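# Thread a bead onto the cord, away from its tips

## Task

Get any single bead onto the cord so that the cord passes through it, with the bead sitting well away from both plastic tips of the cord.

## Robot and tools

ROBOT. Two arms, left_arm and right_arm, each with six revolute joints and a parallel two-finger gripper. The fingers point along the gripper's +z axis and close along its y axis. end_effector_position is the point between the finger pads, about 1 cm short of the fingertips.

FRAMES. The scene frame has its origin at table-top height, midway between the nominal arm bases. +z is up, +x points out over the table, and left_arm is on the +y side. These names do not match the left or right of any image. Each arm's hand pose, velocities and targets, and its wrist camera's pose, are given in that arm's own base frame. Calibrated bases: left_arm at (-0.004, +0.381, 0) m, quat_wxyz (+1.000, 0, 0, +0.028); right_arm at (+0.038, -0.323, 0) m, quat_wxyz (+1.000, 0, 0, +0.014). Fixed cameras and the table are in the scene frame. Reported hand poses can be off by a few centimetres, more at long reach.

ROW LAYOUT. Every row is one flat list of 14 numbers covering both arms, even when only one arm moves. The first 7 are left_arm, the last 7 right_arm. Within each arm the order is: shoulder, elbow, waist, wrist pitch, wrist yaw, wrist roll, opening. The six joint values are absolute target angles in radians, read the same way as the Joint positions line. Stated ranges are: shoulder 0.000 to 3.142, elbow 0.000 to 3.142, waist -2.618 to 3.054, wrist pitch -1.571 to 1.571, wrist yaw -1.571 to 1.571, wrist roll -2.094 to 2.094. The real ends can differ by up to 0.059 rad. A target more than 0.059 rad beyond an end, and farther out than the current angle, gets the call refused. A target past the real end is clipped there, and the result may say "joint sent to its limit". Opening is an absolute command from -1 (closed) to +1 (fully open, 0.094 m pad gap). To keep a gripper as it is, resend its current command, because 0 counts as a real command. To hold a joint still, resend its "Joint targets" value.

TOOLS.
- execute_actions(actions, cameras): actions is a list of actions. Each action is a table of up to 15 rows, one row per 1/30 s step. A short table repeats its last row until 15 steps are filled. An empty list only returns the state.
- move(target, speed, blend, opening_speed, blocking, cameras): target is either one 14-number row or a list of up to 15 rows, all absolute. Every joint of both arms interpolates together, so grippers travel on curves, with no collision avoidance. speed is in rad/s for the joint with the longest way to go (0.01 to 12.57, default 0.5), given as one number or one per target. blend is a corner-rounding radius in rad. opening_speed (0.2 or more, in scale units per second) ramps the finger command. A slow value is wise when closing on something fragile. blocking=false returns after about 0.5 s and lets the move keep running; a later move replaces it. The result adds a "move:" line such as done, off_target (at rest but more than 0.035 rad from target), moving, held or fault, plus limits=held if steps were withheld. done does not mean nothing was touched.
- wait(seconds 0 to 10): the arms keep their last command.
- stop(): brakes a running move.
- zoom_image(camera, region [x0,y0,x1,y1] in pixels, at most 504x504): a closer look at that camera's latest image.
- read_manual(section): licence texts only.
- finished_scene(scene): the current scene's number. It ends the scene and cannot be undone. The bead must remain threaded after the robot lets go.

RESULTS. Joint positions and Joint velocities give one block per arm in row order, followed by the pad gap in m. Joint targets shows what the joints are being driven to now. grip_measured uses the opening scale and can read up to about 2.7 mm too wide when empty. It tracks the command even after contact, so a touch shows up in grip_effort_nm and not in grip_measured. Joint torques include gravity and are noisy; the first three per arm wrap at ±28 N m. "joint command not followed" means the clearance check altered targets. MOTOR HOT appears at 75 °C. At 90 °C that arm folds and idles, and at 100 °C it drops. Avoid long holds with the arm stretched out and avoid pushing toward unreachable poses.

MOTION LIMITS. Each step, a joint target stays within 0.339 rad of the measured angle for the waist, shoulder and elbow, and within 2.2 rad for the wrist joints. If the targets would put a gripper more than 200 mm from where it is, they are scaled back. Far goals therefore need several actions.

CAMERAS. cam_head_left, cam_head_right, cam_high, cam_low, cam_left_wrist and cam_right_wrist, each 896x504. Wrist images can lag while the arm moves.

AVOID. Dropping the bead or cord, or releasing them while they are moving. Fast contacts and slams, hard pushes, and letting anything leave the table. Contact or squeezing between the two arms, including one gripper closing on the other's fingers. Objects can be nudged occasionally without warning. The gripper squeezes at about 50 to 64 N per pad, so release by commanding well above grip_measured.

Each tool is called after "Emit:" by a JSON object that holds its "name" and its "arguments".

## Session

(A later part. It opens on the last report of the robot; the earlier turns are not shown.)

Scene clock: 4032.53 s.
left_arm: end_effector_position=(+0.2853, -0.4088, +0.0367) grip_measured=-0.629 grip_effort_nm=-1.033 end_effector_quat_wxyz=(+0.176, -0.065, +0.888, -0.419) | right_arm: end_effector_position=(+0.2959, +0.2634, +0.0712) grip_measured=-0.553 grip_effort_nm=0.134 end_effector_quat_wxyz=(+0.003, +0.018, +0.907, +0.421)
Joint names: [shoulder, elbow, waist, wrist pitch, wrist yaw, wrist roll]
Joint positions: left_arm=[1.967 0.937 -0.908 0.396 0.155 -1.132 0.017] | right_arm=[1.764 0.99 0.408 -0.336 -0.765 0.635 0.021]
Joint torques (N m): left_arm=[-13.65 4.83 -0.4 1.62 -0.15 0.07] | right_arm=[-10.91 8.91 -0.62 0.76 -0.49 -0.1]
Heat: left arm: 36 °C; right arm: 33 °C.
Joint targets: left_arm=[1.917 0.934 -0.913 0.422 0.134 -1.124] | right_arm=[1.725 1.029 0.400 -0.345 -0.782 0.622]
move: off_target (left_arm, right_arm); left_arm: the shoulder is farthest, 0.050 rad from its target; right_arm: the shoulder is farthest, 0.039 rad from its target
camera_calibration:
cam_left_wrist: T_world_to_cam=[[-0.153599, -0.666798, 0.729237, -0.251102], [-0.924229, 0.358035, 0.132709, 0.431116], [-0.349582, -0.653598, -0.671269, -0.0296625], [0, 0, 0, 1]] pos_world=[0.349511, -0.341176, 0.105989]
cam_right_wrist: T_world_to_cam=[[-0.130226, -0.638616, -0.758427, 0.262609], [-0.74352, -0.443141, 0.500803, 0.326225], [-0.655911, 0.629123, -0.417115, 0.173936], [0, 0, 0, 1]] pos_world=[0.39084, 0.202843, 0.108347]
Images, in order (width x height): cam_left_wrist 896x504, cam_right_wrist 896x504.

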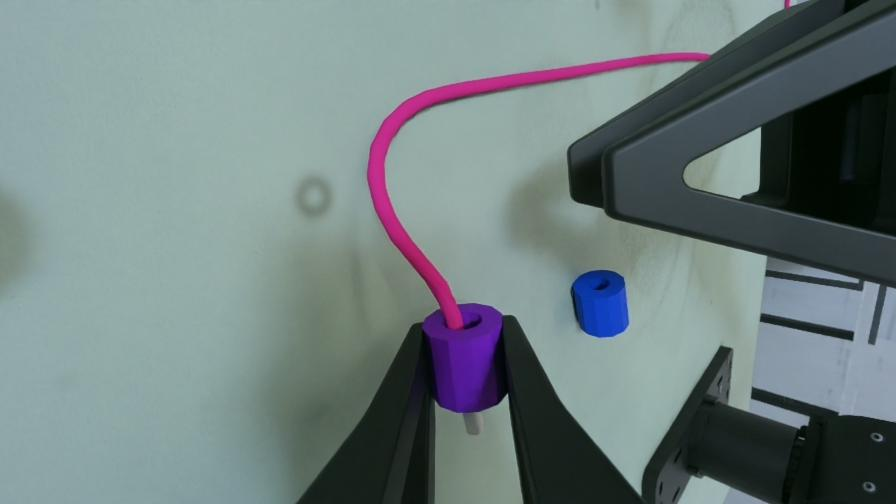

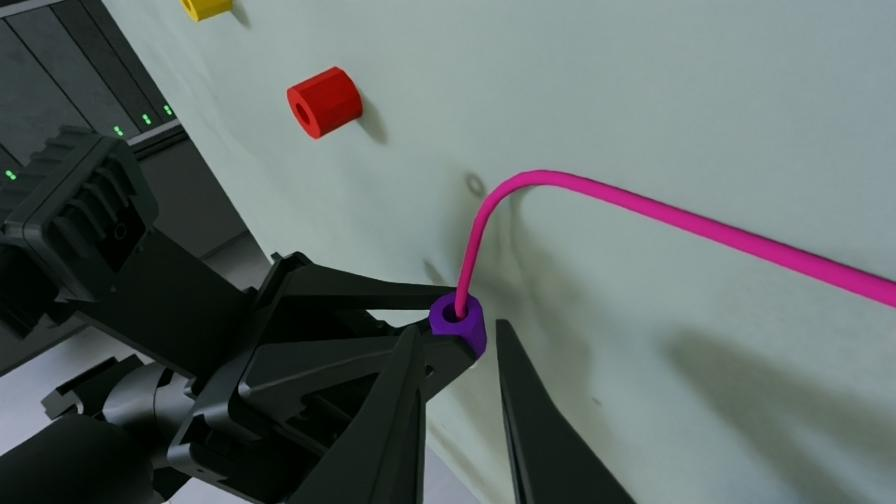

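Emit:
{"name": "move", "arguments": {"target": [1.917,0.934,-0.913,0.422,0.134,-1.124,-0.67,1.901,0.935,0.530,-0.057,-0.706,0.764,-0.6], "speed": 0.12, "cameras": ["cam_left_wrist","cam_right_wrist"]}}

Scene clock: 4115.70 s.
left_arm: end_effector_position=(+0.2853, -0.4088, +0.0367) grip_measured=-0.629 grip_effort_nm=-1.023 end_effector_quat_wxyz=(+0.176, -0.065, +0.888, -0.419) | right_arm: end_effector_position=(+0.2903, +0.3025, +0.0330) grip_measured=-0.597 grip_effort_nm=-0.183 end_effector_quat_wxyz=(+0.001, +0.016, +0.907, +0.421)
Joint names: [shoulder, elbow, waist, wrist pitch, wrist yaw, wrist roll]
Joint positions: left_arm=[1.967 0.937 -0.908 0.396 0.155 -1.132 0.017] | right_arm=[1.886 0.951 0.522 -0.088 -0.712 0.767 0.019]
Joint torques (N m): left_arm=[-13.67 4.82 -0.39 1.62 -0.16 0.07] | right_arm=[-7.32 4.3 0.7 1.23 -0.26 0]
Heat: left arm: 36 °C; right arm: 35 °C.
Joint targets: left_arm=[1.917 0.934 -0.913 0.422 0.134 -1.124] | right_arm=[1.901 0.935 0.530 -0.057 -0.706 0.764]
move: off_target (left_arm); left_arm: the shoulder is farthest, 0.050 rad from its target
camera_calibration:
cam_left_wrist: T_world_to_cam=[[-0.153599, -0.666798, 0.729237, -0.251102], [-0.924229, 0.358035, 0.132709, 0.431116], [-0.349582, -0.653598, -0.671269, -0.0296625], [0, 0, 0, 1]] pos_world=[0.349511, -0.341176, 0.105989]
cam_right_wrist: T_world_to_cam=[[-0.129107, -0.639317, -0.758028, 0.257823], [-0.741584, -0.445236, 0.501816, 0.358573], [-0.65832, 0.626929, -0.416624, 0.13117], [0, 0, 0, 1]] pos_world=[0.385551, 0.242246, 0.0701473]
Images, in order (width x height): cam_left_wrist 896x504, cam_right_wrist 896x504.

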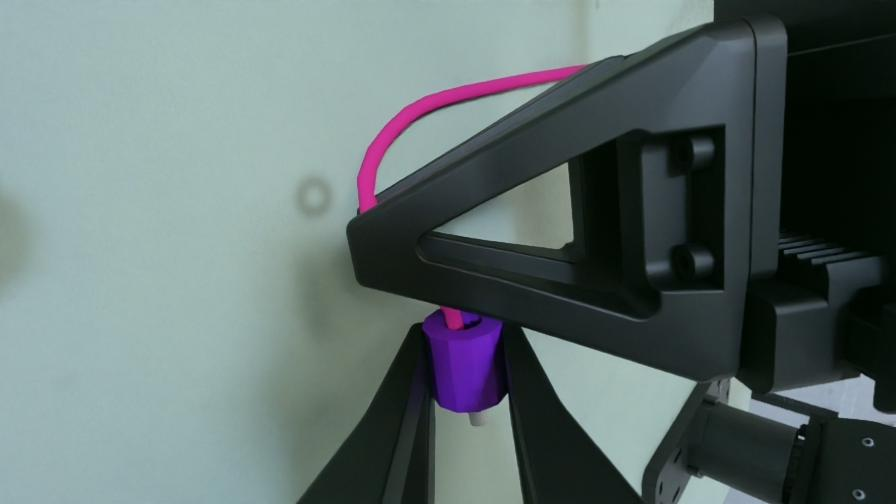

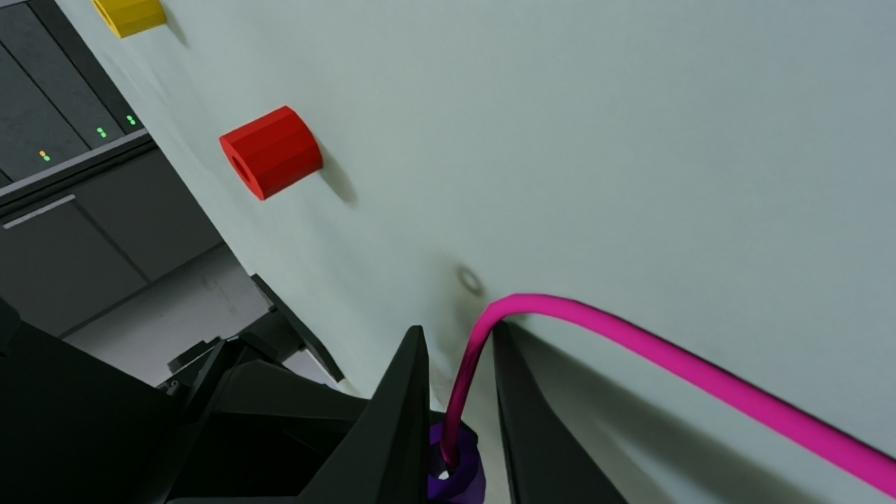

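Emit:
{"name": "move", "arguments": {"target": [1.917,0.934,-0.913,0.422,0.134,-1.124,-0.67,1.901,0.935,0.530,-0.057,-0.706,0.764,-0.97], "opening_speed": 0.5, "cameras": ["cam_left_wrist"]}}

Scene clock: 4121.43 s.
left_arm: end_effector_position=(+0.2853, -0.4088, +0.0367) grip_measured=-0.629 grip_effort_nm=-1.033 end_effector_quat_wxyz=(+0.176, -0.065, +0.888, -0.419) | right_arm: end_effector_position=(+0.2908, +0.3026, +0.0332) grip_measured=-0.931 grip_effort_nm=-1.018 end_effector_quat_wxyz=(+0.003, +0.017, +0.907, +0.421)
Joint names: [shoulder, elbow, waist, wrist pitch, wrist yaw, wrist roll]
Joint positions: left_arm=[1.967 0.937 -0.908 0.396 0.155 -1.132 0.017] | right_arm=[1.886 0.951 0.522 -0.085 -0.711 0.768 0.003]
Joint torques (N m): left_arm=[-13.65 4.85 -0.4 1.62 -0.16 0.06] | right_arm=[-7.35 4.25 0.7 1.23 -0.26 -0.02]
Heat: left arm: 36 °C; right arm: 34 °C.
Joint targets: left_arm=[1.917 0.934 -0.913 0.422 0.134 -1.124] | right_arm=[1.901 0.935 0.530 -0.057 -0.706 0.764]
move: off_target (left_arm); left_arm: the shoulder is farthest, 0.050 rad from its target
camera_calibration:
cam_left_wrist: T_world_to_cam=[[-0.153599, -0.666798, 0.729237, -0.251102], [-0.924229, 0.358035, 0.132709, 0.431116], [-0.349582, -0.653598, -0.671269, -0.0296625], [0, 0, 0, 1]] pos_world=[0.349511, -0.341176, 0.105989]
Images, in order (width x height): cam_left_wrist 896x504.

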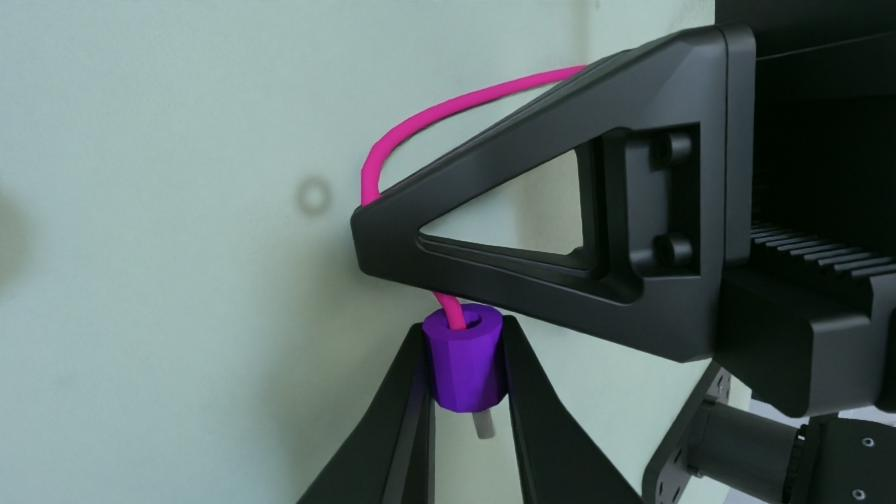

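Emit:
{"name": "move", "arguments": {"target": [[1.917,0.934,-0.913,0.422,0.134,-1.124,-0.67,1.845,0.930,0.530,-0.095,-0.706,0.764,-0.97],[1.917,0.934,-0.913,0.422,0.134,-1.124,-0.67,1.782,0.912,0.5386,-0.13,-0.7015,0.774,-0.97]], "speed": [0.15,0.08], "cameras": ["cam_left_wrist"]}}

Scene clock: 4141.67 s.
left_arm: end_effector_position=(+0.2855, -0.4090, +0.0371) grip_measured=-0.629 grip_effort_nm=-1.023 end_effector_quat_wxyz=(+0.177, -0.065, +0.888, -0.420) | right_arm: end_effector_position=(+0.2834, +0.2997, +0.0458) grip_measured=-0.934 grip_effort_nm=-1.053 end_effector_quat_wxyz=(+0.006, +0.018, +0.907, +0.420)
Joint names: [shoulder, elbow, waist, wrist pitch, wrist yaw, wrist roll]
Joint positions: left_arm=[1.967 0.937 -0.908 0.398 0.155 -1.132 0.017] | right_arm=[1.824 0.93 0.528 -0.118 -0.701 0.776 0.003]
Joint torques (N m): left_arm=[-13.65 4.83 -0.4 1.61 -0.16 0.06] | right_arm=[-11.51 4.31 0.88 0.82 -0.32 0.01]
Heat: left arm: 36 °C; right arm: 34 °C.
Joint targets: left_arm=[1.917 0.934 -0.913 0.422 0.134 -1.124] | right_arm=[1.782 0.912 0.538 -0.130 -0.702 0.774]
move: off_target (left_arm, right_arm); left_arm: the shoulder is farthest, 0.050 rad from its target; right_arm: the shoulder is farthest, 0.042 rad from its target
camera_calibration:
cam_left_wrist: T_world_to_cam=[[-0.154504, -0.66567, 0.730077, -0.250832], [-0.924346, 0.358326, 0.131098, 0.431501], [-0.348874, -0.654588, -0.670672, -0.0300725], [0, 0, 0, 1]] pos_world=[0.34961, -0.341275, 0.106389]
Images, in order (width x height): cam_left_wrist 896x504.

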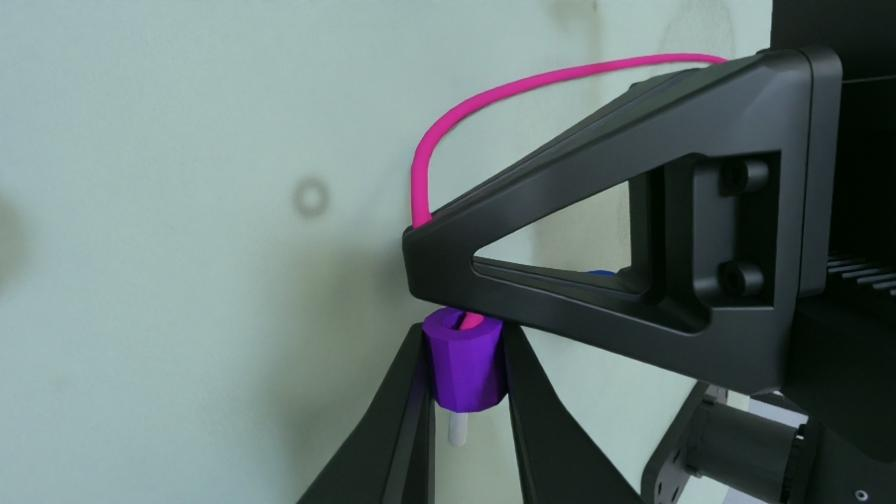

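Emit:
{"name": "move", "arguments": {"target": [1.917,0.934,-0.913,0.422,0.134,-1.124,-0.67,1.855,0.908,0.550,-0.067,-0.695,0.787,-0.97], "speed": 0.1, "cameras": ["cam_left_wrist"]}}

Scene clock: 4155.30 s.
left_arm: end_effector_position=(+0.2854, -0.4089, +0.0369) grip_measured=-0.629 grip_effort_nm=-1.028 end_effector_quat_wxyz=(+0.177, -0.065, +0.888, -0.420) | right_arm: end_effector_position=(+0.2848, +0.3033, +0.0422) grip_measured=-0.934 grip_effort_nm=-1.057 end_effector_quat_wxyz=(+0.008, +0.019, +0.907, +0.420)
Joint names: [shoulder, elbow, waist, wrist pitch, wrist yaw, wrist roll]
Joint positions: left_arm=[1.967 0.937 -0.908 0.397 0.155 -1.132 0.017] | right_arm=[1.839 0.93 0.537 -0.091 -0.693 0.79 0.003]
Joint torques (N m): left_arm=[-13.64 4.83 -0.39 1.62 -0.16 0.06] | right_arm=[-6.95 3.99 1.09 1.21 -0.34 -0.01]
Heat: left arm: 36 °C; right arm: 35 °C.
Joint targets: left_arm=[1.917 0.934 -0.913 0.422 0.134 -1.124] | right_arm=[1.855 0.908 0.550 -0.067 -0.695 0.787]
move: off_target (left_arm); left_arm: the shoulder is farthest, 0.050 rad from its target
camera_calibration:
cam_left_wrist: T_world_to_cam=[[-0.153995, -0.66636, 0.729555, -0.25106], [-0.924281, 0.358153, 0.132031, 0.431255], [-0.349272, -0.653981, -0.671057, -0.0298549], [0, 0, 0, 1]] pos_world=[0.349511, -0.341276, 0.106189]
Images, in order (width x height): cam_left_wrist 896x504.

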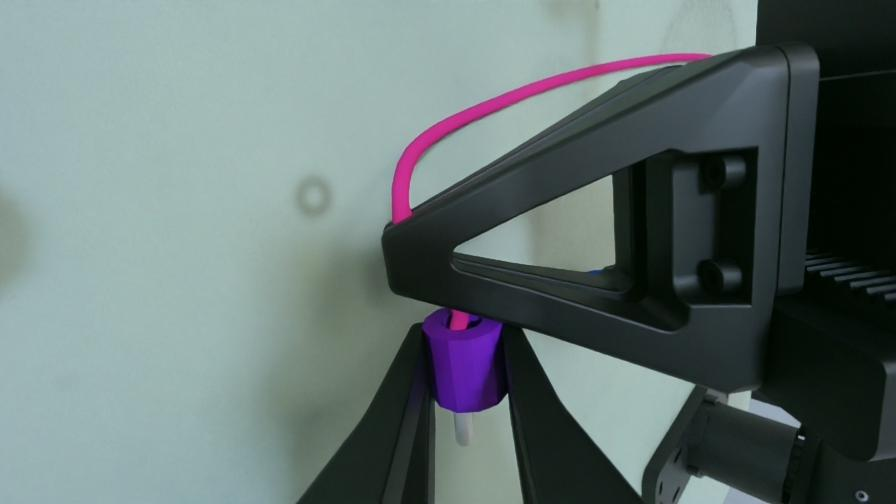

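Emit:
{"name": "move", "arguments": {"target": [[1.917,0.934,-0.913,0.422,0.134,-1.124,-0.67,1.855,0.908,0.550,-0.067,-0.695,0.787,-0.6],[1.917,0.934,-0.913,0.422,0.134,-1.124,-0.67,1.725,1.029,0.400,-0.345,-0.782,0.622,-0.6]], "speed": 0.15, "cameras": ["cam_left_wrist","cam_right_wrist"]}}

Scene clock: 4189.93 s.
left_arm: end_effector_position=(+0.2854, -0.4089, +0.0369) grip_measured=-0.629 grip_effort_nm=-1.033 end_effector_quat_wxyz=(+0.177, -0.065, +0.888, -0.420) | right_arm: end_effector_position=(+0.2964, +0.2633, +0.0718) grip_measured=-0.603 grip_effort_nm=0.134 end_effector_quat_wxyz=(+0.004, +0.018, +0.907, +0.421)
Joint names: [shoulder, elbow, waist, wrist pitch, wrist yaw, wrist roll]
Joint positions: left_arm=[1.967 0.937 -0.908 0.397 0.155 -1.132 0.017] | right_arm=[1.763 0.99 0.407 -0.336 -0.765 0.635 0.019]
Joint torques (N m): left_arm=[-13.67 4.83 -0.4 1.61 -0.15 0.06] | right_arm=[-10.82 8.92 -0.61 0.7 -0.52 -0.11]
Heat: left arm: 36 °C; right arm: 32 °C.
Joint targets: left_arm=[1.917 0.934 -0.913 0.422 0.134 -1.124] | right_arm=[1.725 1.029 0.400 -0.345 -0.782 0.622]
move: off_target (left_arm, right_arm); left_arm: the shoulder is farthest, 0.050 rad from its target; right_arm: the elbow is farthest, 0.039 rad from its target
camera_calibration:
cam_left_wrist: T_world_to_cam=[[-0.153995, -0.66636, 0.729555, -0.25106], [-0.924281, 0.358153, 0.132031, 0.431255], [-0.349272, -0.653981, -0.671057, -0.0298549], [0, 0, 0, 1]] pos_world=[0.349511, -0.341276, 0.106189]
cam_right_wrist: T_world_to_cam=[[-0.129379, -0.6379, -0.759173, 0.262743], [-0.744754, -0.442963, 0.499124, 0.326659], [-0.654677, 0.629974, -0.417769, 0.174072], [0, 0, 0, 1]] pos_world=[0.391235, 0.202641, 0.109146]
Images, in order (width x height): cam_left_wrist 896x504, cam_right_wrist 896x504.

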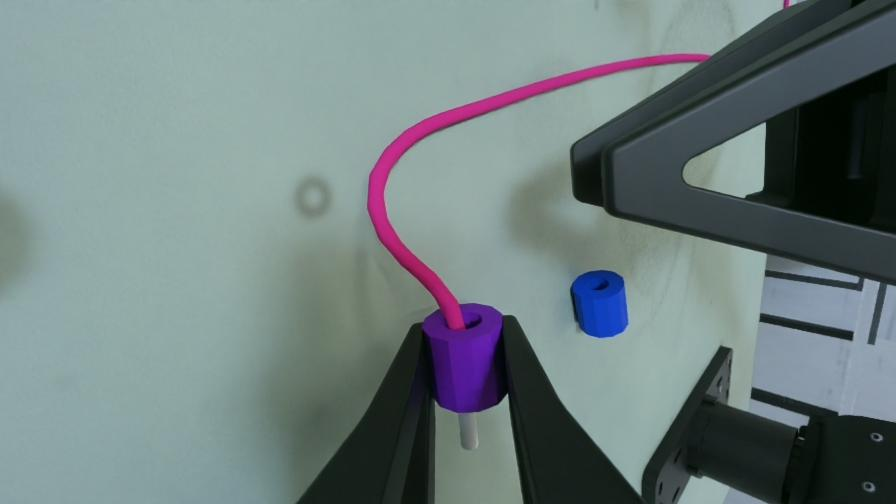

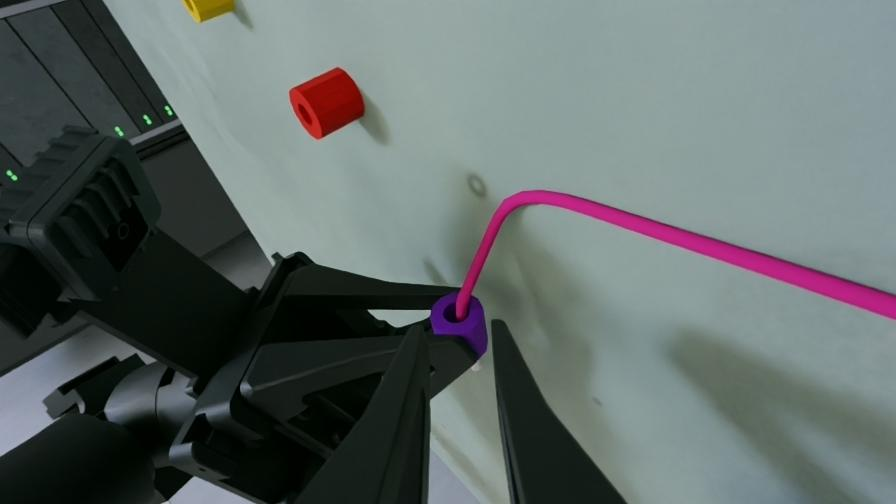

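Emit:
{"name": "move", "arguments": {"target": [[1.917,0.934,-0.913,0.422,0.134,-1.124,-0.67,1.9045,0.9286,0.525,-0.051,-0.709,0.758,-0.6],[1.917,0.934,-0.913,0.422,0.134,-1.124,-0.67,1.9045,0.9286,0.525,-0.051,-0.709,0.758,-0.97]], "speed": 0.12, "opening_speed": 0.6, "cameras": ["cam_left_wrist"]}}

Scene clock: 4202.77 s.
left_arm: end_effector_position=(+0.2854, -0.4089, +0.0369) grip_measured=-0.629 grip_effort_nm=-1.033 end_effector_quat_wxyz=(+0.177, -0.065, +0.888, -0.420) | right_arm: end_effector_position=(+0.2912, +0.3007, +0.0322) grip_measured=-0.938 grip_effort_nm=-1.004 end_effector_quat_wxyz=(+0.004, +0.016, +0.907, +0.422)
Joint names: [shoulder, elbow, waist, wrist pitch, wrist yaw, wrist roll]
Joint positions: left_arm=[1.967 0.937 -0.908 0.397 0.155 -1.132 0.017] | right_arm=[1.886 0.946 0.516 -0.081 -0.714 0.761 0.003]
Joint torques (N m): left_arm=[-13.67 4.83 -0.38 1.62 -0.15 0.06] | right_arm=[-7.01 4.21 0.76 1.24 -0.26 -0.03]
Heat: left arm: 36 °C; right arm: 34 °C.
Joint targets: left_arm=[1.917 0.934 -0.913 0.422 0.134 -1.124] | right_arm=[1.905 0.929 0.525 -0.051 -0.709 0.758]
move: off_target (left_arm); left_arm: the shoulder is farthest, 0.050 rad from its target
camera_calibration:
cam_left_wrist: T_world_to_cam=[[-0.153995, -0.66636, 0.729555, -0.25106], [-0.924281, 0.358153, 0.132031, 0.431255], [-0.349272, -0.653981, -0.671057, -0.0298549], [0, 0, 0, 1]] pos_world=[0.349511, -0.341276, 0.106189]
Images, in order (width x height): cam_left_wrist 896x504.

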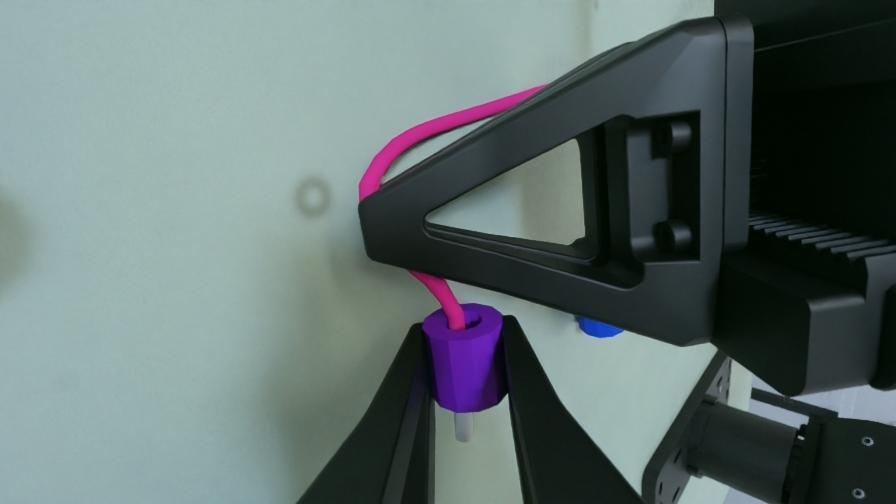

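Emit:
{"name": "move", "arguments": {"target": [[1.917,0.934,-0.913,0.422,0.134,-1.124,-0.67,1.845,0.9286,0.525,-0.091,-0.709,0.758,-0.97],[1.917,0.934,-0.913,0.422,0.134,-1.124,-0.67,1.788,0.9286,0.5393,-0.1365,-0.7017,0.774,-0.97]], "speed": [0.15,0.08], "cameras": ["cam_left_wrist"]}}

Scene clock: 4226.20 s.
left_arm: end_effector_position=(+0.2854, -0.4089, +0.0369) grip_measured=-0.629 grip_effort_nm=-1.028 end_effector_quat_wxyz=(+0.177, -0.065, +0.888, -0.420) | right_arm: end_effector_position=(+0.2855, +0.3024, +0.0488) grip_measured=-0.942 grip_effort_nm=-1.057 end_effector_quat_wxyz=(+0.006, +0.015, +0.906, +0.422)
Joint names: [shoulder, elbow, waist, wrist pitch, wrist yaw, wrist roll]
Joint positions: left_arm=[1.967 0.937 -0.908 0.397 0.155 -1.132 0.017] | right_arm=[1.828 0.946 0.53 -0.125 -0.705 0.776 0.003]
Joint torques (N m): left_arm=[-13.65 4.85 -0.38 1.61 -0.15 0.06] | right_arm=[-11.37 4.49 0.84 0.83 -0.26 -0.02]
Heat: left arm: 36 °C; right arm: 33 °C.
Joint targets: left_arm=[1.917 0.934 -0.913 0.422 0.134 -1.124] | right_arm=[1.788 0.929 0.539 -0.137 -0.702 0.774]
move: off_target (left_arm, right_arm); left_arm: the shoulder is farthest, 0.050 rad from its target; right_arm: the shoulder is farthest, 0.040 rad from its target
camera_calibration:
cam_left_wrist: T_world_to_cam=[[-0.153995, -0.66636, 0.729555, -0.25106], [-0.924281, 0.358153, 0.132031, 0.431255], [-0.349272, -0.653981, -0.671057, -0.0298549], [0, 0, 0, 1]] pos_world=[0.349511, -0.341276, 0.106189]
Images, in order (width x height): cam_left_wrist 896x504.

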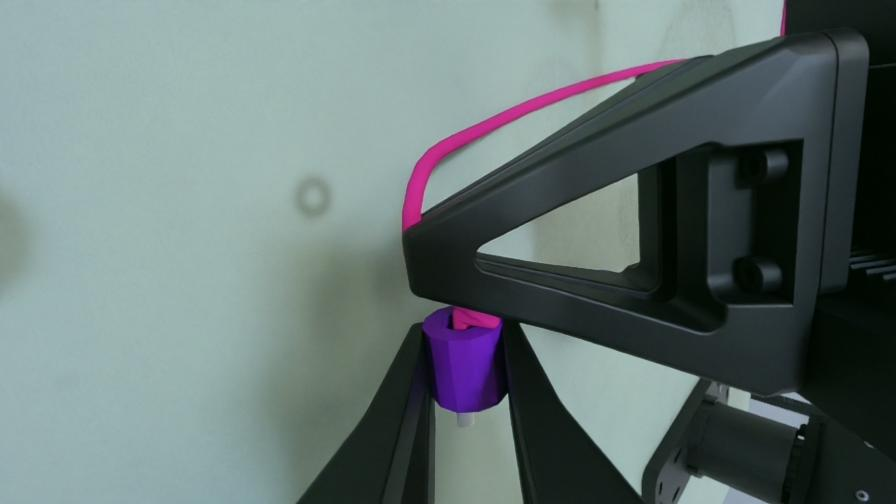

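Emit:
{"name": "move", "arguments": {"target": [1.917,0.934,-0.913,0.422,0.134,-1.124,-0.67,1.877,0.917,0.554,-0.046,-0.694,0.791,-0.97], "speed": 0.1, "cameras": ["cam_left_wrist"]}}

Scene clock: 4242.17 s.
left_arm: end_effector_position=(+0.2853, -0.4088, +0.0368) grip_measured=-0.629 grip_effort_nm=-1.028 end_effector_quat_wxyz=(+0.177, -0.065, +0.888, -0.420) | right_arm: end_effector_position=(+0.2868, +0.3063, +0.0382) grip_measured=-0.942 grip_effort_nm=-1.057 end_effector_quat_wxyz=(+0.008, +0.018, +0.907, +0.421)
Joint names: [shoulder, elbow, waist, wrist pitch, wrist yaw, wrist roll]
Joint positions: left_arm=[1.967 0.937 -0.908 0.396 0.155 -1.132 0.017] | right_arm=[1.861 0.936 0.54 -0.07 -0.694 0.794 0.003]
Joint torques (N m): left_arm=[-13.64 4.82 -0.39 1.62 -0.16 0.06] | right_arm=[-7.02 4.16 1.13 1.21 -0.28 -0.02]
Heat: left arm: 36 °C; right arm: 33 °C.
Joint targets: left_arm=[1.917 0.934 -0.913 0.422 0.134 -1.124] | right_arm=[1.877 0.917 0.554 -0.046 -0.694 0.791]
move: off_target (left_arm); left_arm: the shoulder is farthest, 0.050 rad from its target
camera_calibration:
cam_left_wrist: T_world_to_cam=[[-0.153853, -0.666552, 0.729409, -0.251021], [-0.924229, 0.358166, 0.132355, 0.431184], [-0.349471, -0.653778, -0.671151, -0.0297079], [0, 0, 0, 1]] pos_world=[0.349511, -0.341176, 0.106089]
Images, in order (width x height): cam_left_wrist 896x504.

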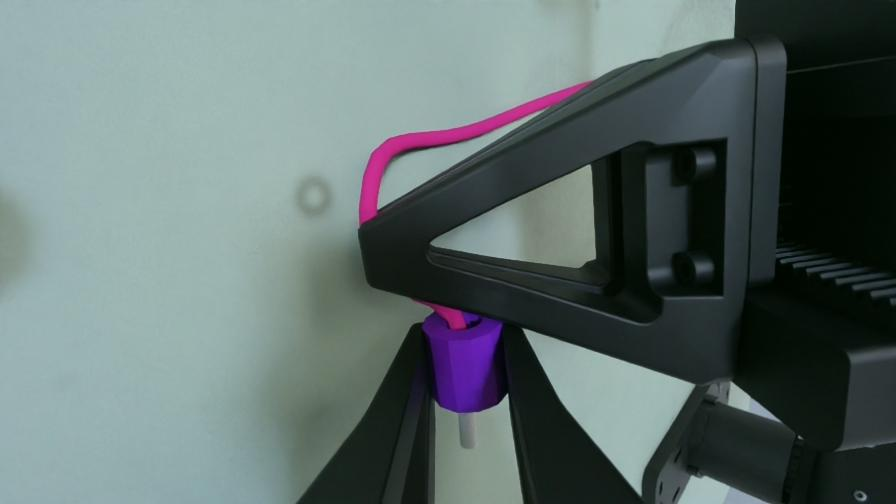

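Emit:
{"name": "move", "arguments": {"target": [1.917,0.934,-0.913,0.422,0.134,-1.124,-0.67,1.797,0.907,0.525,-0.10,-0.708,0.78,-0.97], "speed": 0.1, "cameras": ["cam_left_wrist"]}}

Scene clock: 4255.83 s.
left_arm: end_effector_position=(+0.2853, -0.4089, +0.0368) grip_measured=-0.629 grip_effort_nm=-1.028 end_effector_quat_wxyz=(+0.176, -0.065, +0.888, -0.420) | right_arm: end_effector_position=(+0.2844, +0.3016, +0.0418) grip_measured=-0.942 grip_effort_nm=-1.053 end_effector_quat_wxyz=(+0.007, +0.022, +0.907, +0.420)
Joint names: [shoulder, elbow, waist, wrist pitch, wrist yaw, wrist roll]
Joint positions: left_arm=[1.967 0.937 -0.908 0.396 0.155 -1.132 0.017] | right_arm=[1.837 0.924 0.533 -0.09 -0.695 0.793 0.003]
Joint torques (N m): left_arm=[-13.64 4.83 -0.39 1.62 -0.16 0.07] | right_arm=[-11.32 4.36 -0.69 0.87 -0.43 -0.12]
Heat: left arm: 36 °C; right arm: 32 °C.
Joint targets: left_arm=[1.917 0.934 -0.913 0.422 0.134 -1.124] | right_arm=[1.797 0.907 0.525 -0.100 -0.708 0.780]
move: off_target (left_arm, right_arm); left_arm: the shoulder is farthest, 0.050 rad from its target; right_arm: the shoulder is farthest, 0.040 rad from its target
camera_calibration:
cam_left_wrist: T_world_to_cam=[[-0.15389, -0.666444, 0.7295, -0.251047], [-0.924114, 0.358412, 0.132488, 0.431251], [-0.349758, -0.653753, -0.671027, -0.0296777], [0, 0, 0, 1]] pos_world=[0.349511, -0.341276, 0.106089]
Images, in order (width x height): cam_left_wrist 896x504.

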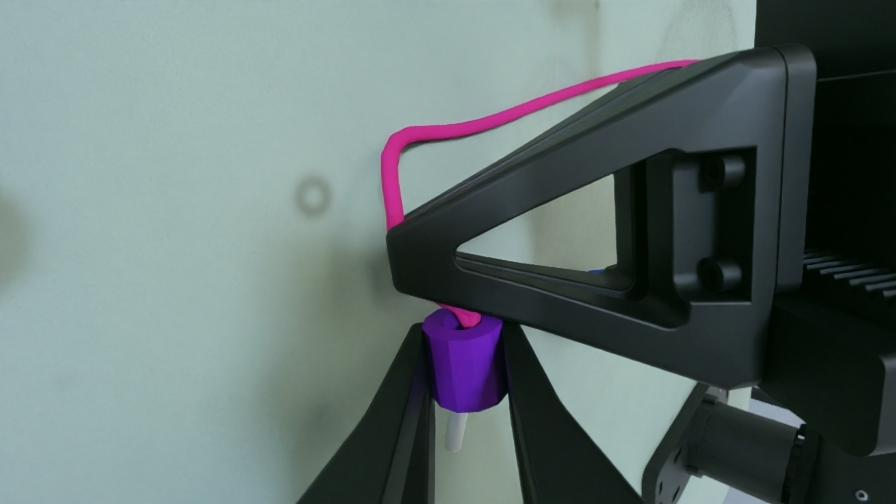

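Emit:
{"name": "move", "arguments": {"target": [[1.917,0.934,-0.913,0.422,0.134,-1.124,-0.67,1.797,0.907,0.525,-0.10,-0.708,0.78,-0.6],[1.917,0.934,-0.913,0.422,0.134,-1.124,-0.67,1.725,1.029,0.400,-0.345,-0.782,0.622,-0.6],[1.917,0.934,-0.913,0.422,0.134,-1.124,-0.67,1.425,0.729,0.436,-0.355,-0.735,0.69,-0.6]], "speed": [0.15,0.2,0.2], "cameras": ["cam_left_wrist","cam_right_wrist"]}}

Scene clock: 4284.13 s.
left_arm: end_effector_position=(+0.2853, -0.4088, +0.0368) grip_measured=-0.629 grip_effort_nm=-1.028 end_effector_quat_wxyz=(+0.177, -0.065, +0.888, -0.420) | right_arm: end_effector_position=(+0.2351, +0.2401, +0.0908) grip_measured=-0.603 grip_effort_nm=0.129 end_effector_quat_wxyz=(+0.015, +0.028, +0.906, +0.421)
Joint names: [shoulder, elbow, waist, wrist pitch, wrist yaw, wrist roll]
Joint positions: left_arm=[1.967 0.937 -0.908 0.396 0.155 -1.132 0.017] | right_arm=[1.456 0.747 0.428 -0.35 -0.739 0.691 0.019]
Joint torques (N m): left_arm=[-13.65 4.83 -0.39 1.62 -0.15 0.07] | right_arm=[-7.47 4.89 0.75 0.82 -0.29 -0.06]
Heat: left arm: 36 °C; right arm: 36 °C.
Joint targets: left_arm=[1.917 0.934 -0.913 0.422 0.134 -1.124] | right_arm=[1.425 0.729 0.436 -0.355 -0.735 0.690]
move: off_target (left_arm); left_arm: the shoulder is farthest, 0.050 rad from its target
camera_calibration:
cam_left_wrist: T_world_to_cam=[[-0.153853, -0.666552, 0.729409, -0.251021], [-0.924229, 0.358166, 0.132355, 0.431184], [-0.349471, -0.653778, -0.671151, -0.0297079], [0, 0, 0, 1]] pos_world=[0.349511, -0.341176, 0.106089]
cam_right_wrist: T_world_to_cam=[[-0.138736, -0.633845, -0.760916, 0.255833], [-0.762629, -0.421789, 0.4904, 0.261259], [-0.631783, 0.648332, -0.424871, 0.147358], [0, 0, 0, 1]] pos_world=[0.327835, 0.176818, 0.129154]
Images, in order (width x height): cam_left_wrist 896x504, cam_right_wrist 896x504.

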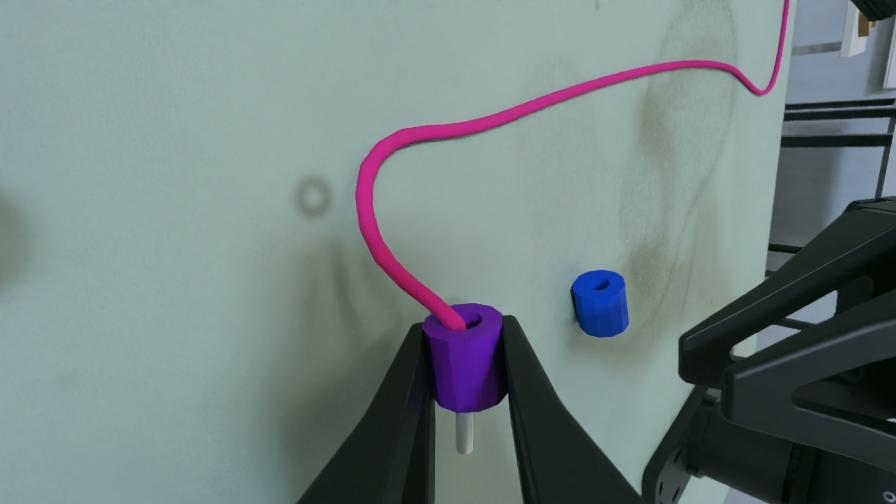

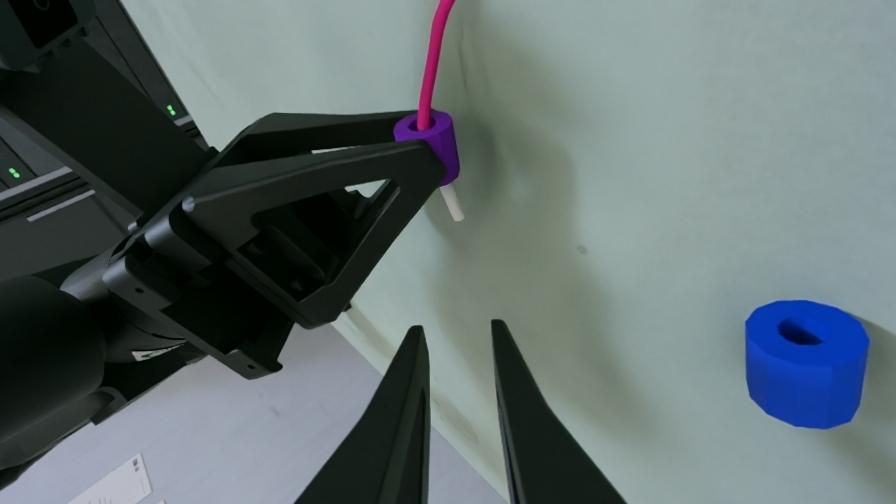

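Emit:
{"name": "move", "arguments": {"target": [1.917,0.934,-0.913,0.422,0.134,-1.124,-0.67,1.630,0.722,0.557,-0.089,-0.684,0.803,-0.5], "speed": 0.15, "cameras": ["cam_left_wrist","cam_right_wrist"]}}

Scene clock: 4345.37 s.
left_arm: end_effector_position=(+0.2856, -0.4087, +0.0371) grip_measured=-0.629 grip_effort_nm=-1.028 end_effector_quat_wxyz=(+0.177, -0.065, +0.888, -0.420) | right_arm: end_effector_position=(+0.2365, +0.2786, +0.0571) grip_measured=-0.503 grip_effort_nm=0.134 end_effector_quat_wxyz=(+0.003, +0.021, +0.908, +0.419)
Joint names: [shoulder, elbow, waist, wrist pitch, wrist yaw, wrist roll]
Joint positions: left_arm=[1.967 0.937 -0.908 0.396 0.153 -1.132 0.017] | right_arm=[1.618 0.739 0.548 -0.121 -0.69 0.805 0.023]
Joint torques (N m): left_arm=[-13.6 4.83 -0.4 1.62 -0.14 0.07] | right_arm=[-5.27 4.46 0.72 1.3 -0.24 0.01]
Heat: left arm: 36 °C; right arm: 32 °C.
Joint targets: left_arm=[1.917 0.934 -0.913 0.422 0.134 -1.124] | right_arm=[1.630 0.722 0.557 -0.089 -0.684 0.803]
move: off_target (left_arm); left_arm: the shoulder is farthest, 0.050 rad from its target
camera_calibration:
cam_left_wrist: T_world_to_cam=[[-0.153876, -0.666756, 0.729217, -0.251272], [-0.924825, 0.357019, 0.131287, 0.431118], [-0.347881, -0.654197, -0.67157, -0.0299929], [0, 0, 0, 1]] pos_world=[0.34961, -0.341076, 0.106489]
cam_right_wrist: T_world_to_cam=[[-0.136366, -0.640824, -0.755479, 0.255845], [-0.745624, -0.435718, 0.504178, 0.294105], [-0.652265, 0.632056, -0.418396, 0.117959], [0, 0, 0, 1]] pos_world=[0.33112, 0.217542, 0.0943581]
Images, in order (width x height): cam_left_wrist 896x504, cam_right_wrist 896x504.

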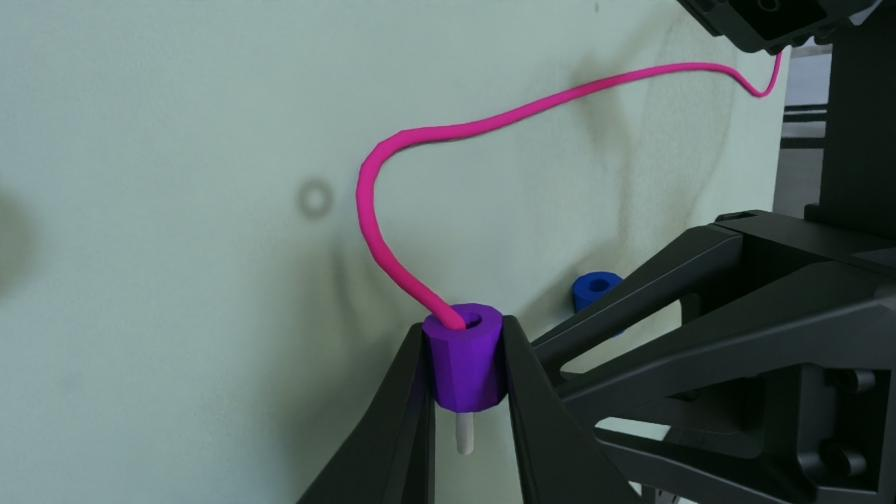

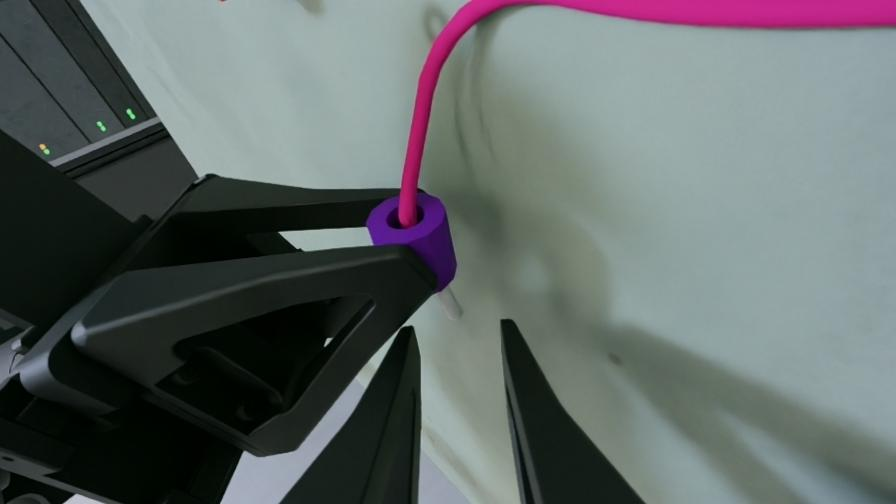

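Emit:
{"name": "move", "arguments": {"target": [1.917,0.934,-0.913,0.422,0.134,-1.124,-0.67,1.699,0.7085,0.625,0.034,-0.655,0.867,-0.75], "speed": 0.08, "cameras": ["cam_left_wrist","cam_right_wrist"]}}

Scene clock: 4384.40 s.
left_arm: end_effector_position=(+0.2858, -0.4086, +0.0371) grip_measured=-0.629 grip_effort_nm=-1.028 end_effector_quat_wxyz=(+0.178, -0.065, +0.888, -0.419) | right_arm: end_effector_position=(+0.2301, +0.2988, +0.0415) grip_measured=-0.747 grip_effort_nm=-0.183 end_effector_quat_wxyz=(-0.001, +0.017, +0.907, +0.421)
Joint names: [shoulder, elbow, waist, wrist pitch, wrist yaw, wrist roll]
Joint positions: left_arm=[1.967 0.937 -0.908 0.396 0.152 -1.132 0.017] | right_arm=[1.686 0.725 0.617 0.001 -0.662 0.87 0.012]
Joint torques (N m): left_arm=[-13.59 4.82 -0.36 1.62 -0.13 0.06] | right_arm=[-5.65 4.31 0.72 1.37 -0.21 -0.01]
Heat: left arm: 38 °C; right arm: 31 °C.
Joint targets: left_arm=[1.917 0.934 -0.913 0.422 0.134 -1.124] | right_arm=[1.699 0.708 0.625 0.034 -0.655 0.867]
move: off_target (left_arm); left_arm: the shoulder is farthest, 0.050 rad from its target
camera_calibration:
cam_left_wrist: T_world_to_cam=[[-0.153593, -0.667161, 0.728907, -0.251327], [-0.925245, 0.356059, 0.130933, 0.430996], [-0.346887, -0.654307, -0.671976, -0.030169], [0, 0, 0, 1]] pos_world=[0.349709, -0.340875, 0.10649]
cam_right_wrist: T_world_to_cam=[[-0.131949, -0.639473, -0.757406, 0.254752], [-0.738789, -0.445992, 0.505254, 0.307472], [-0.660893, 0.626231, -0.413587, 0.0980308], [0, 0, 0, 1]] pos_world=[0.325559, 0.238647, 0.0781434]
Images, in order (width x height): cam_left_wrist 896x504, cam_right_wrist 896x504.

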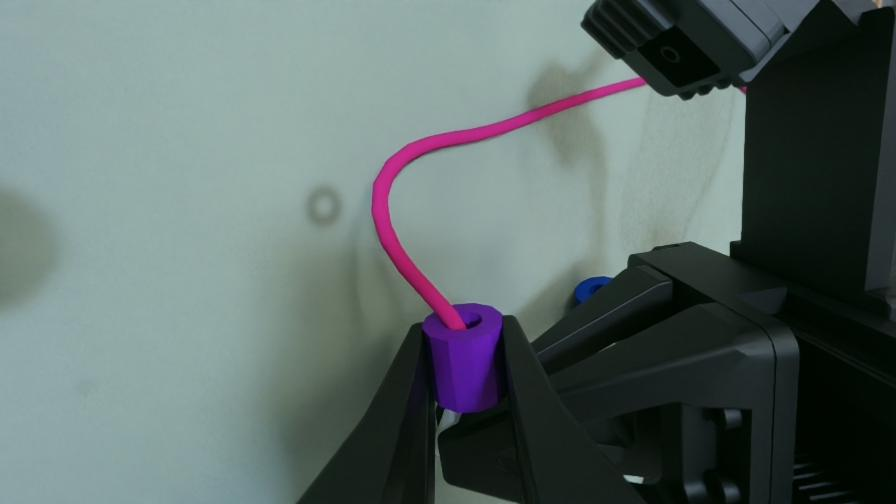

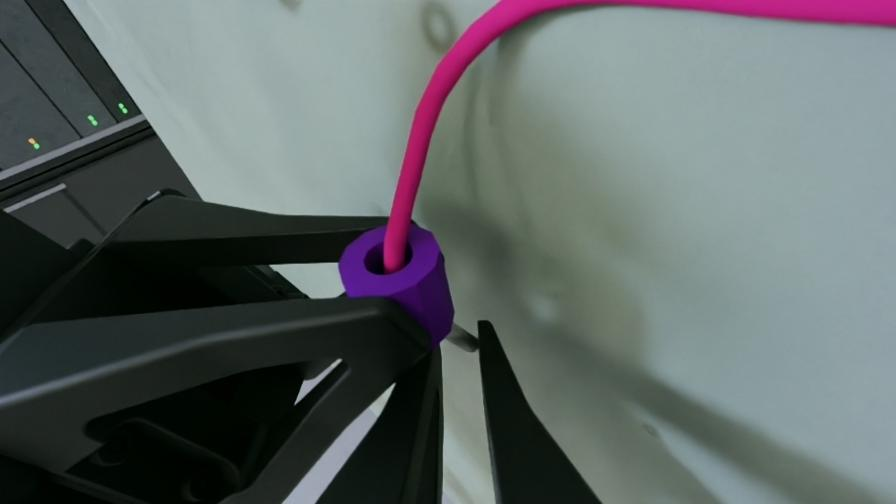

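Emit:
{"name": "move", "arguments": {"target": [1.917,0.934,-0.913,0.422,0.134,-1.124,-0.67,1.699,0.7085,0.625,0.034,-0.655,0.867,-0.97], "opening_speed": 0.4, "cameras": ["cam_left_wrist","cam_right_wrist"]}}

Scene clock: 4391.73 s.
left_arm: end_effector_position=(+0.2858, -0.4086, +0.0371) grip_measured=-0.629 grip_effort_nm=-1.038 end_effector_quat_wxyz=(+0.178, -0.065, +0.888, -0.419) | right_arm: end_effector_position=(+0.2309, +0.2992, +0.0420) grip_measured=-0.967 grip_effort_nm=-0.188 end_effector_quat_wxyz=(+0.001, +0.016, +0.907, +0.422)
Joint names: [shoulder, elbow, waist, wrist pitch, wrist yaw, wrist roll]
Joint positions: left_arm=[1.967 0.937 -0.908 0.396 0.152 -1.132 0.017] | right_arm=[1.686 0.725 0.617 0.005 -0.662 0.87 0.002]
Joint torques (N m): left_arm=[-13.57 4.85 -0.39 1.62 -0.13 0.07] | right_arm=[-5.61 4.29 0.73 1.33 -0.22 -0.03]
Heat: left arm: 39 °C; right arm: 31 °C.
Joint targets: left_arm=[1.917 0.934 -0.913 0.422 0.134 -1.124] | right_arm=[1.699 0.708 0.625 0.034 -0.655 0.867]
move: off_target (left_arm); left_arm: the shoulder is farthest, 0.050 rad from its target
camera_calibration:
cam_left_wrist: T_world_to_cam=[[-0.153593, -0.667161, 0.728907, -0.251327], [-0.925245, 0.356059, 0.130933, 0.430996], [-0.346887, -0.654307, -0.671976, -0.030169], [0, 0, 0, 1]] pos_world=[0.349709, -0.340875, 0.10649]
cam_right_wrist: T_world_to_cam=[[-0.129514, -0.637787, -0.759246, 0.254432], [-0.740967, -0.446578, 0.501534, 0.30879], [-0.658934, 0.627532, -0.414741, 0.0977294], [0, 0, 0, 1]] pos_world=[0.326153, 0.238844, 0.0788402]
Images, in order (width x height): cam_left_wrist 896x504, cam_right_wrist 896x504.

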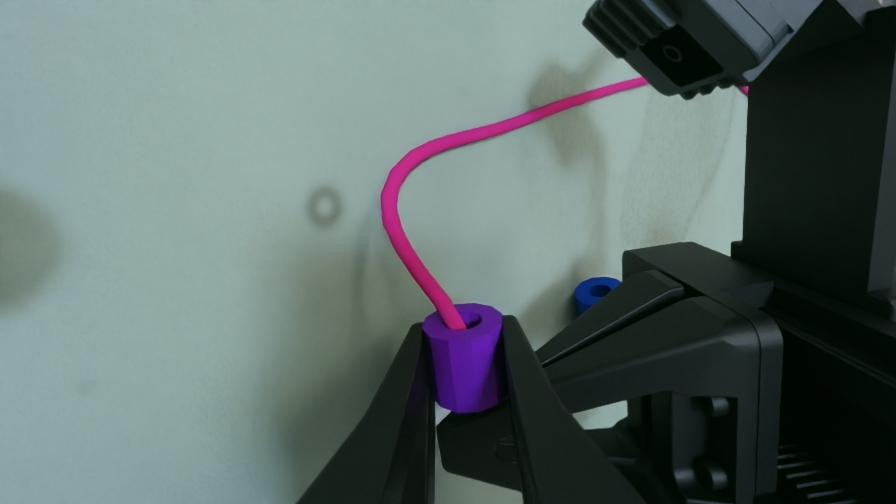

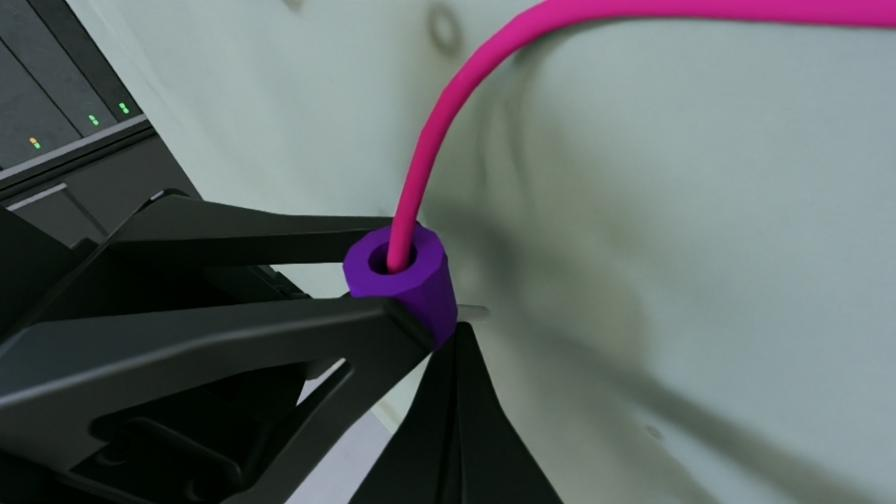

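Emit:
{"name": "move", "arguments": {"target": [[1.917,0.934,-0.913,0.422,0.134,-1.124,-0.67,1.699,0.7085,0.625,0.034,-0.655,0.867,-0.75],[1.917,0.934,-0.913,0.422,0.134,-1.124,-0.67,1.603,0.7085,0.568,-0.086,-0.693,0.825,-0.75]], "speed": 0.1, "cameras": ["cam_left_wrist","cam_right_wrist"]}}

Scene clock: 4416.87 s.
left_arm: end_effector_position=(+0.2859, -0.4086, +0.0371) grip_measured=-0.629 grip_effort_nm=-1.023 end_effector_quat_wxyz=(+0.178, -0.065, +0.888, -0.419) | right_arm: end_effector_position=(+0.2313, +0.2853, +0.0506) grip_measured=-0.753 grip_effort_nm=0.139 end_effector_quat_wxyz=(-0.002, +0.023, +0.908, +0.419)
Joint names: [shoulder, elbow, waist, wrist pitch, wrist yaw, wrist roll]
Joint positions: left_arm=[1.967 0.937 -0.908 0.396 0.151 -1.132 0.017] | right_arm=[1.637 0.725 0.576 -0.078 -0.681 0.838 0.012]
Joint torques (N m): left_arm=[-13.59 4.83 -0.38 1.62 -0.12 0.07] | right_arm=[-8.96 4.45 -0.76 0.93 -0.45 -0.12]
Heat: left arm: 39 °C; right arm: 30 °C.
Joint targets: left_arm=[1.917 0.934 -0.913 0.422 0.134 -1.124] | right_arm=[1.603 0.708 0.568 -0.086 -0.693 0.825]
move: off_target (left_arm); left_arm: the shoulder is farthest, 0.050 rad from its target
camera_calibration:
cam_left_wrist: T_world_to_cam=[[-0.153512, -0.667493, 0.72862, -0.251444], [-0.925491, 0.355509, 0.130693, 0.43087], [-0.346268, -0.654268, -0.672333, -0.0302015], [0, 0, 0, 1]] pos_world=[0.349709, -0.340775, 0.10659]
cam_right_wrist: T_world_to_cam=[[-0.144229, -0.641172, -0.753722, 0.256309], [-0.738931, -0.436826, 0.512996, 0.294713], [-0.658164, 0.630937, -0.410779, 0.108938], [0, 0, 0, 1]] pos_world=[0.326439, 0.224343, 0.0867488]
Images, in order (width x height): cam_left_wrist 896x504, cam_right_wrist 896x504.

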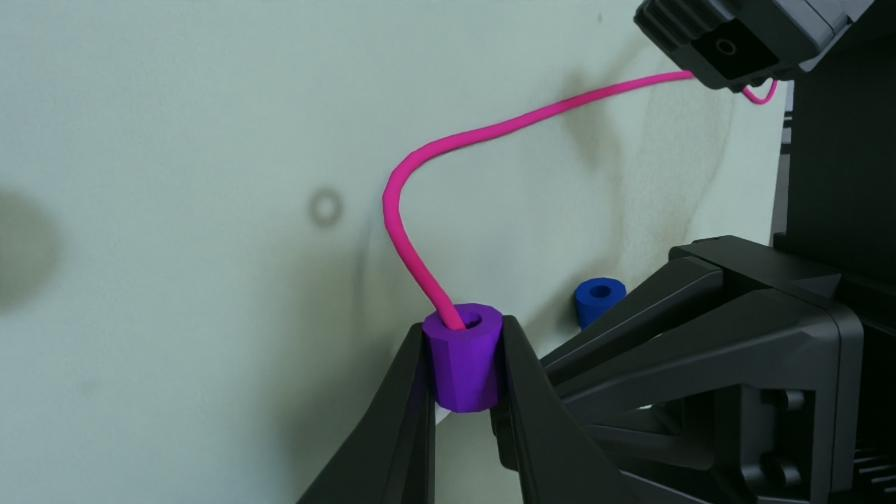

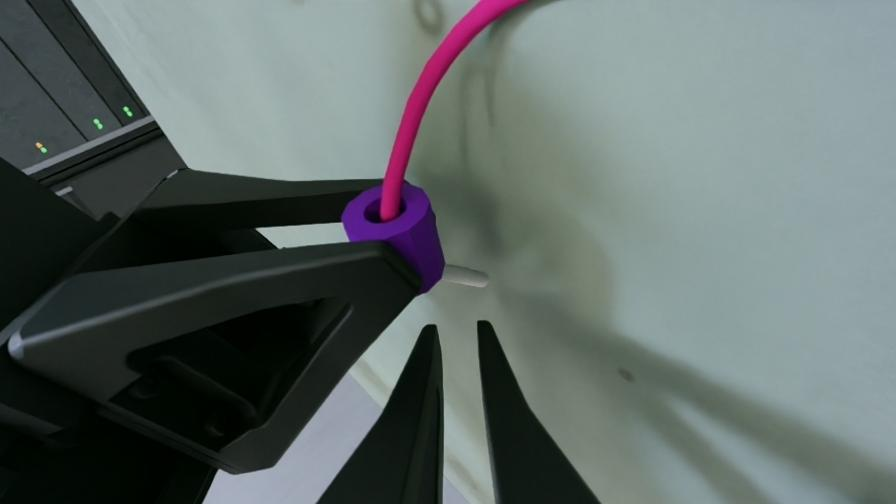

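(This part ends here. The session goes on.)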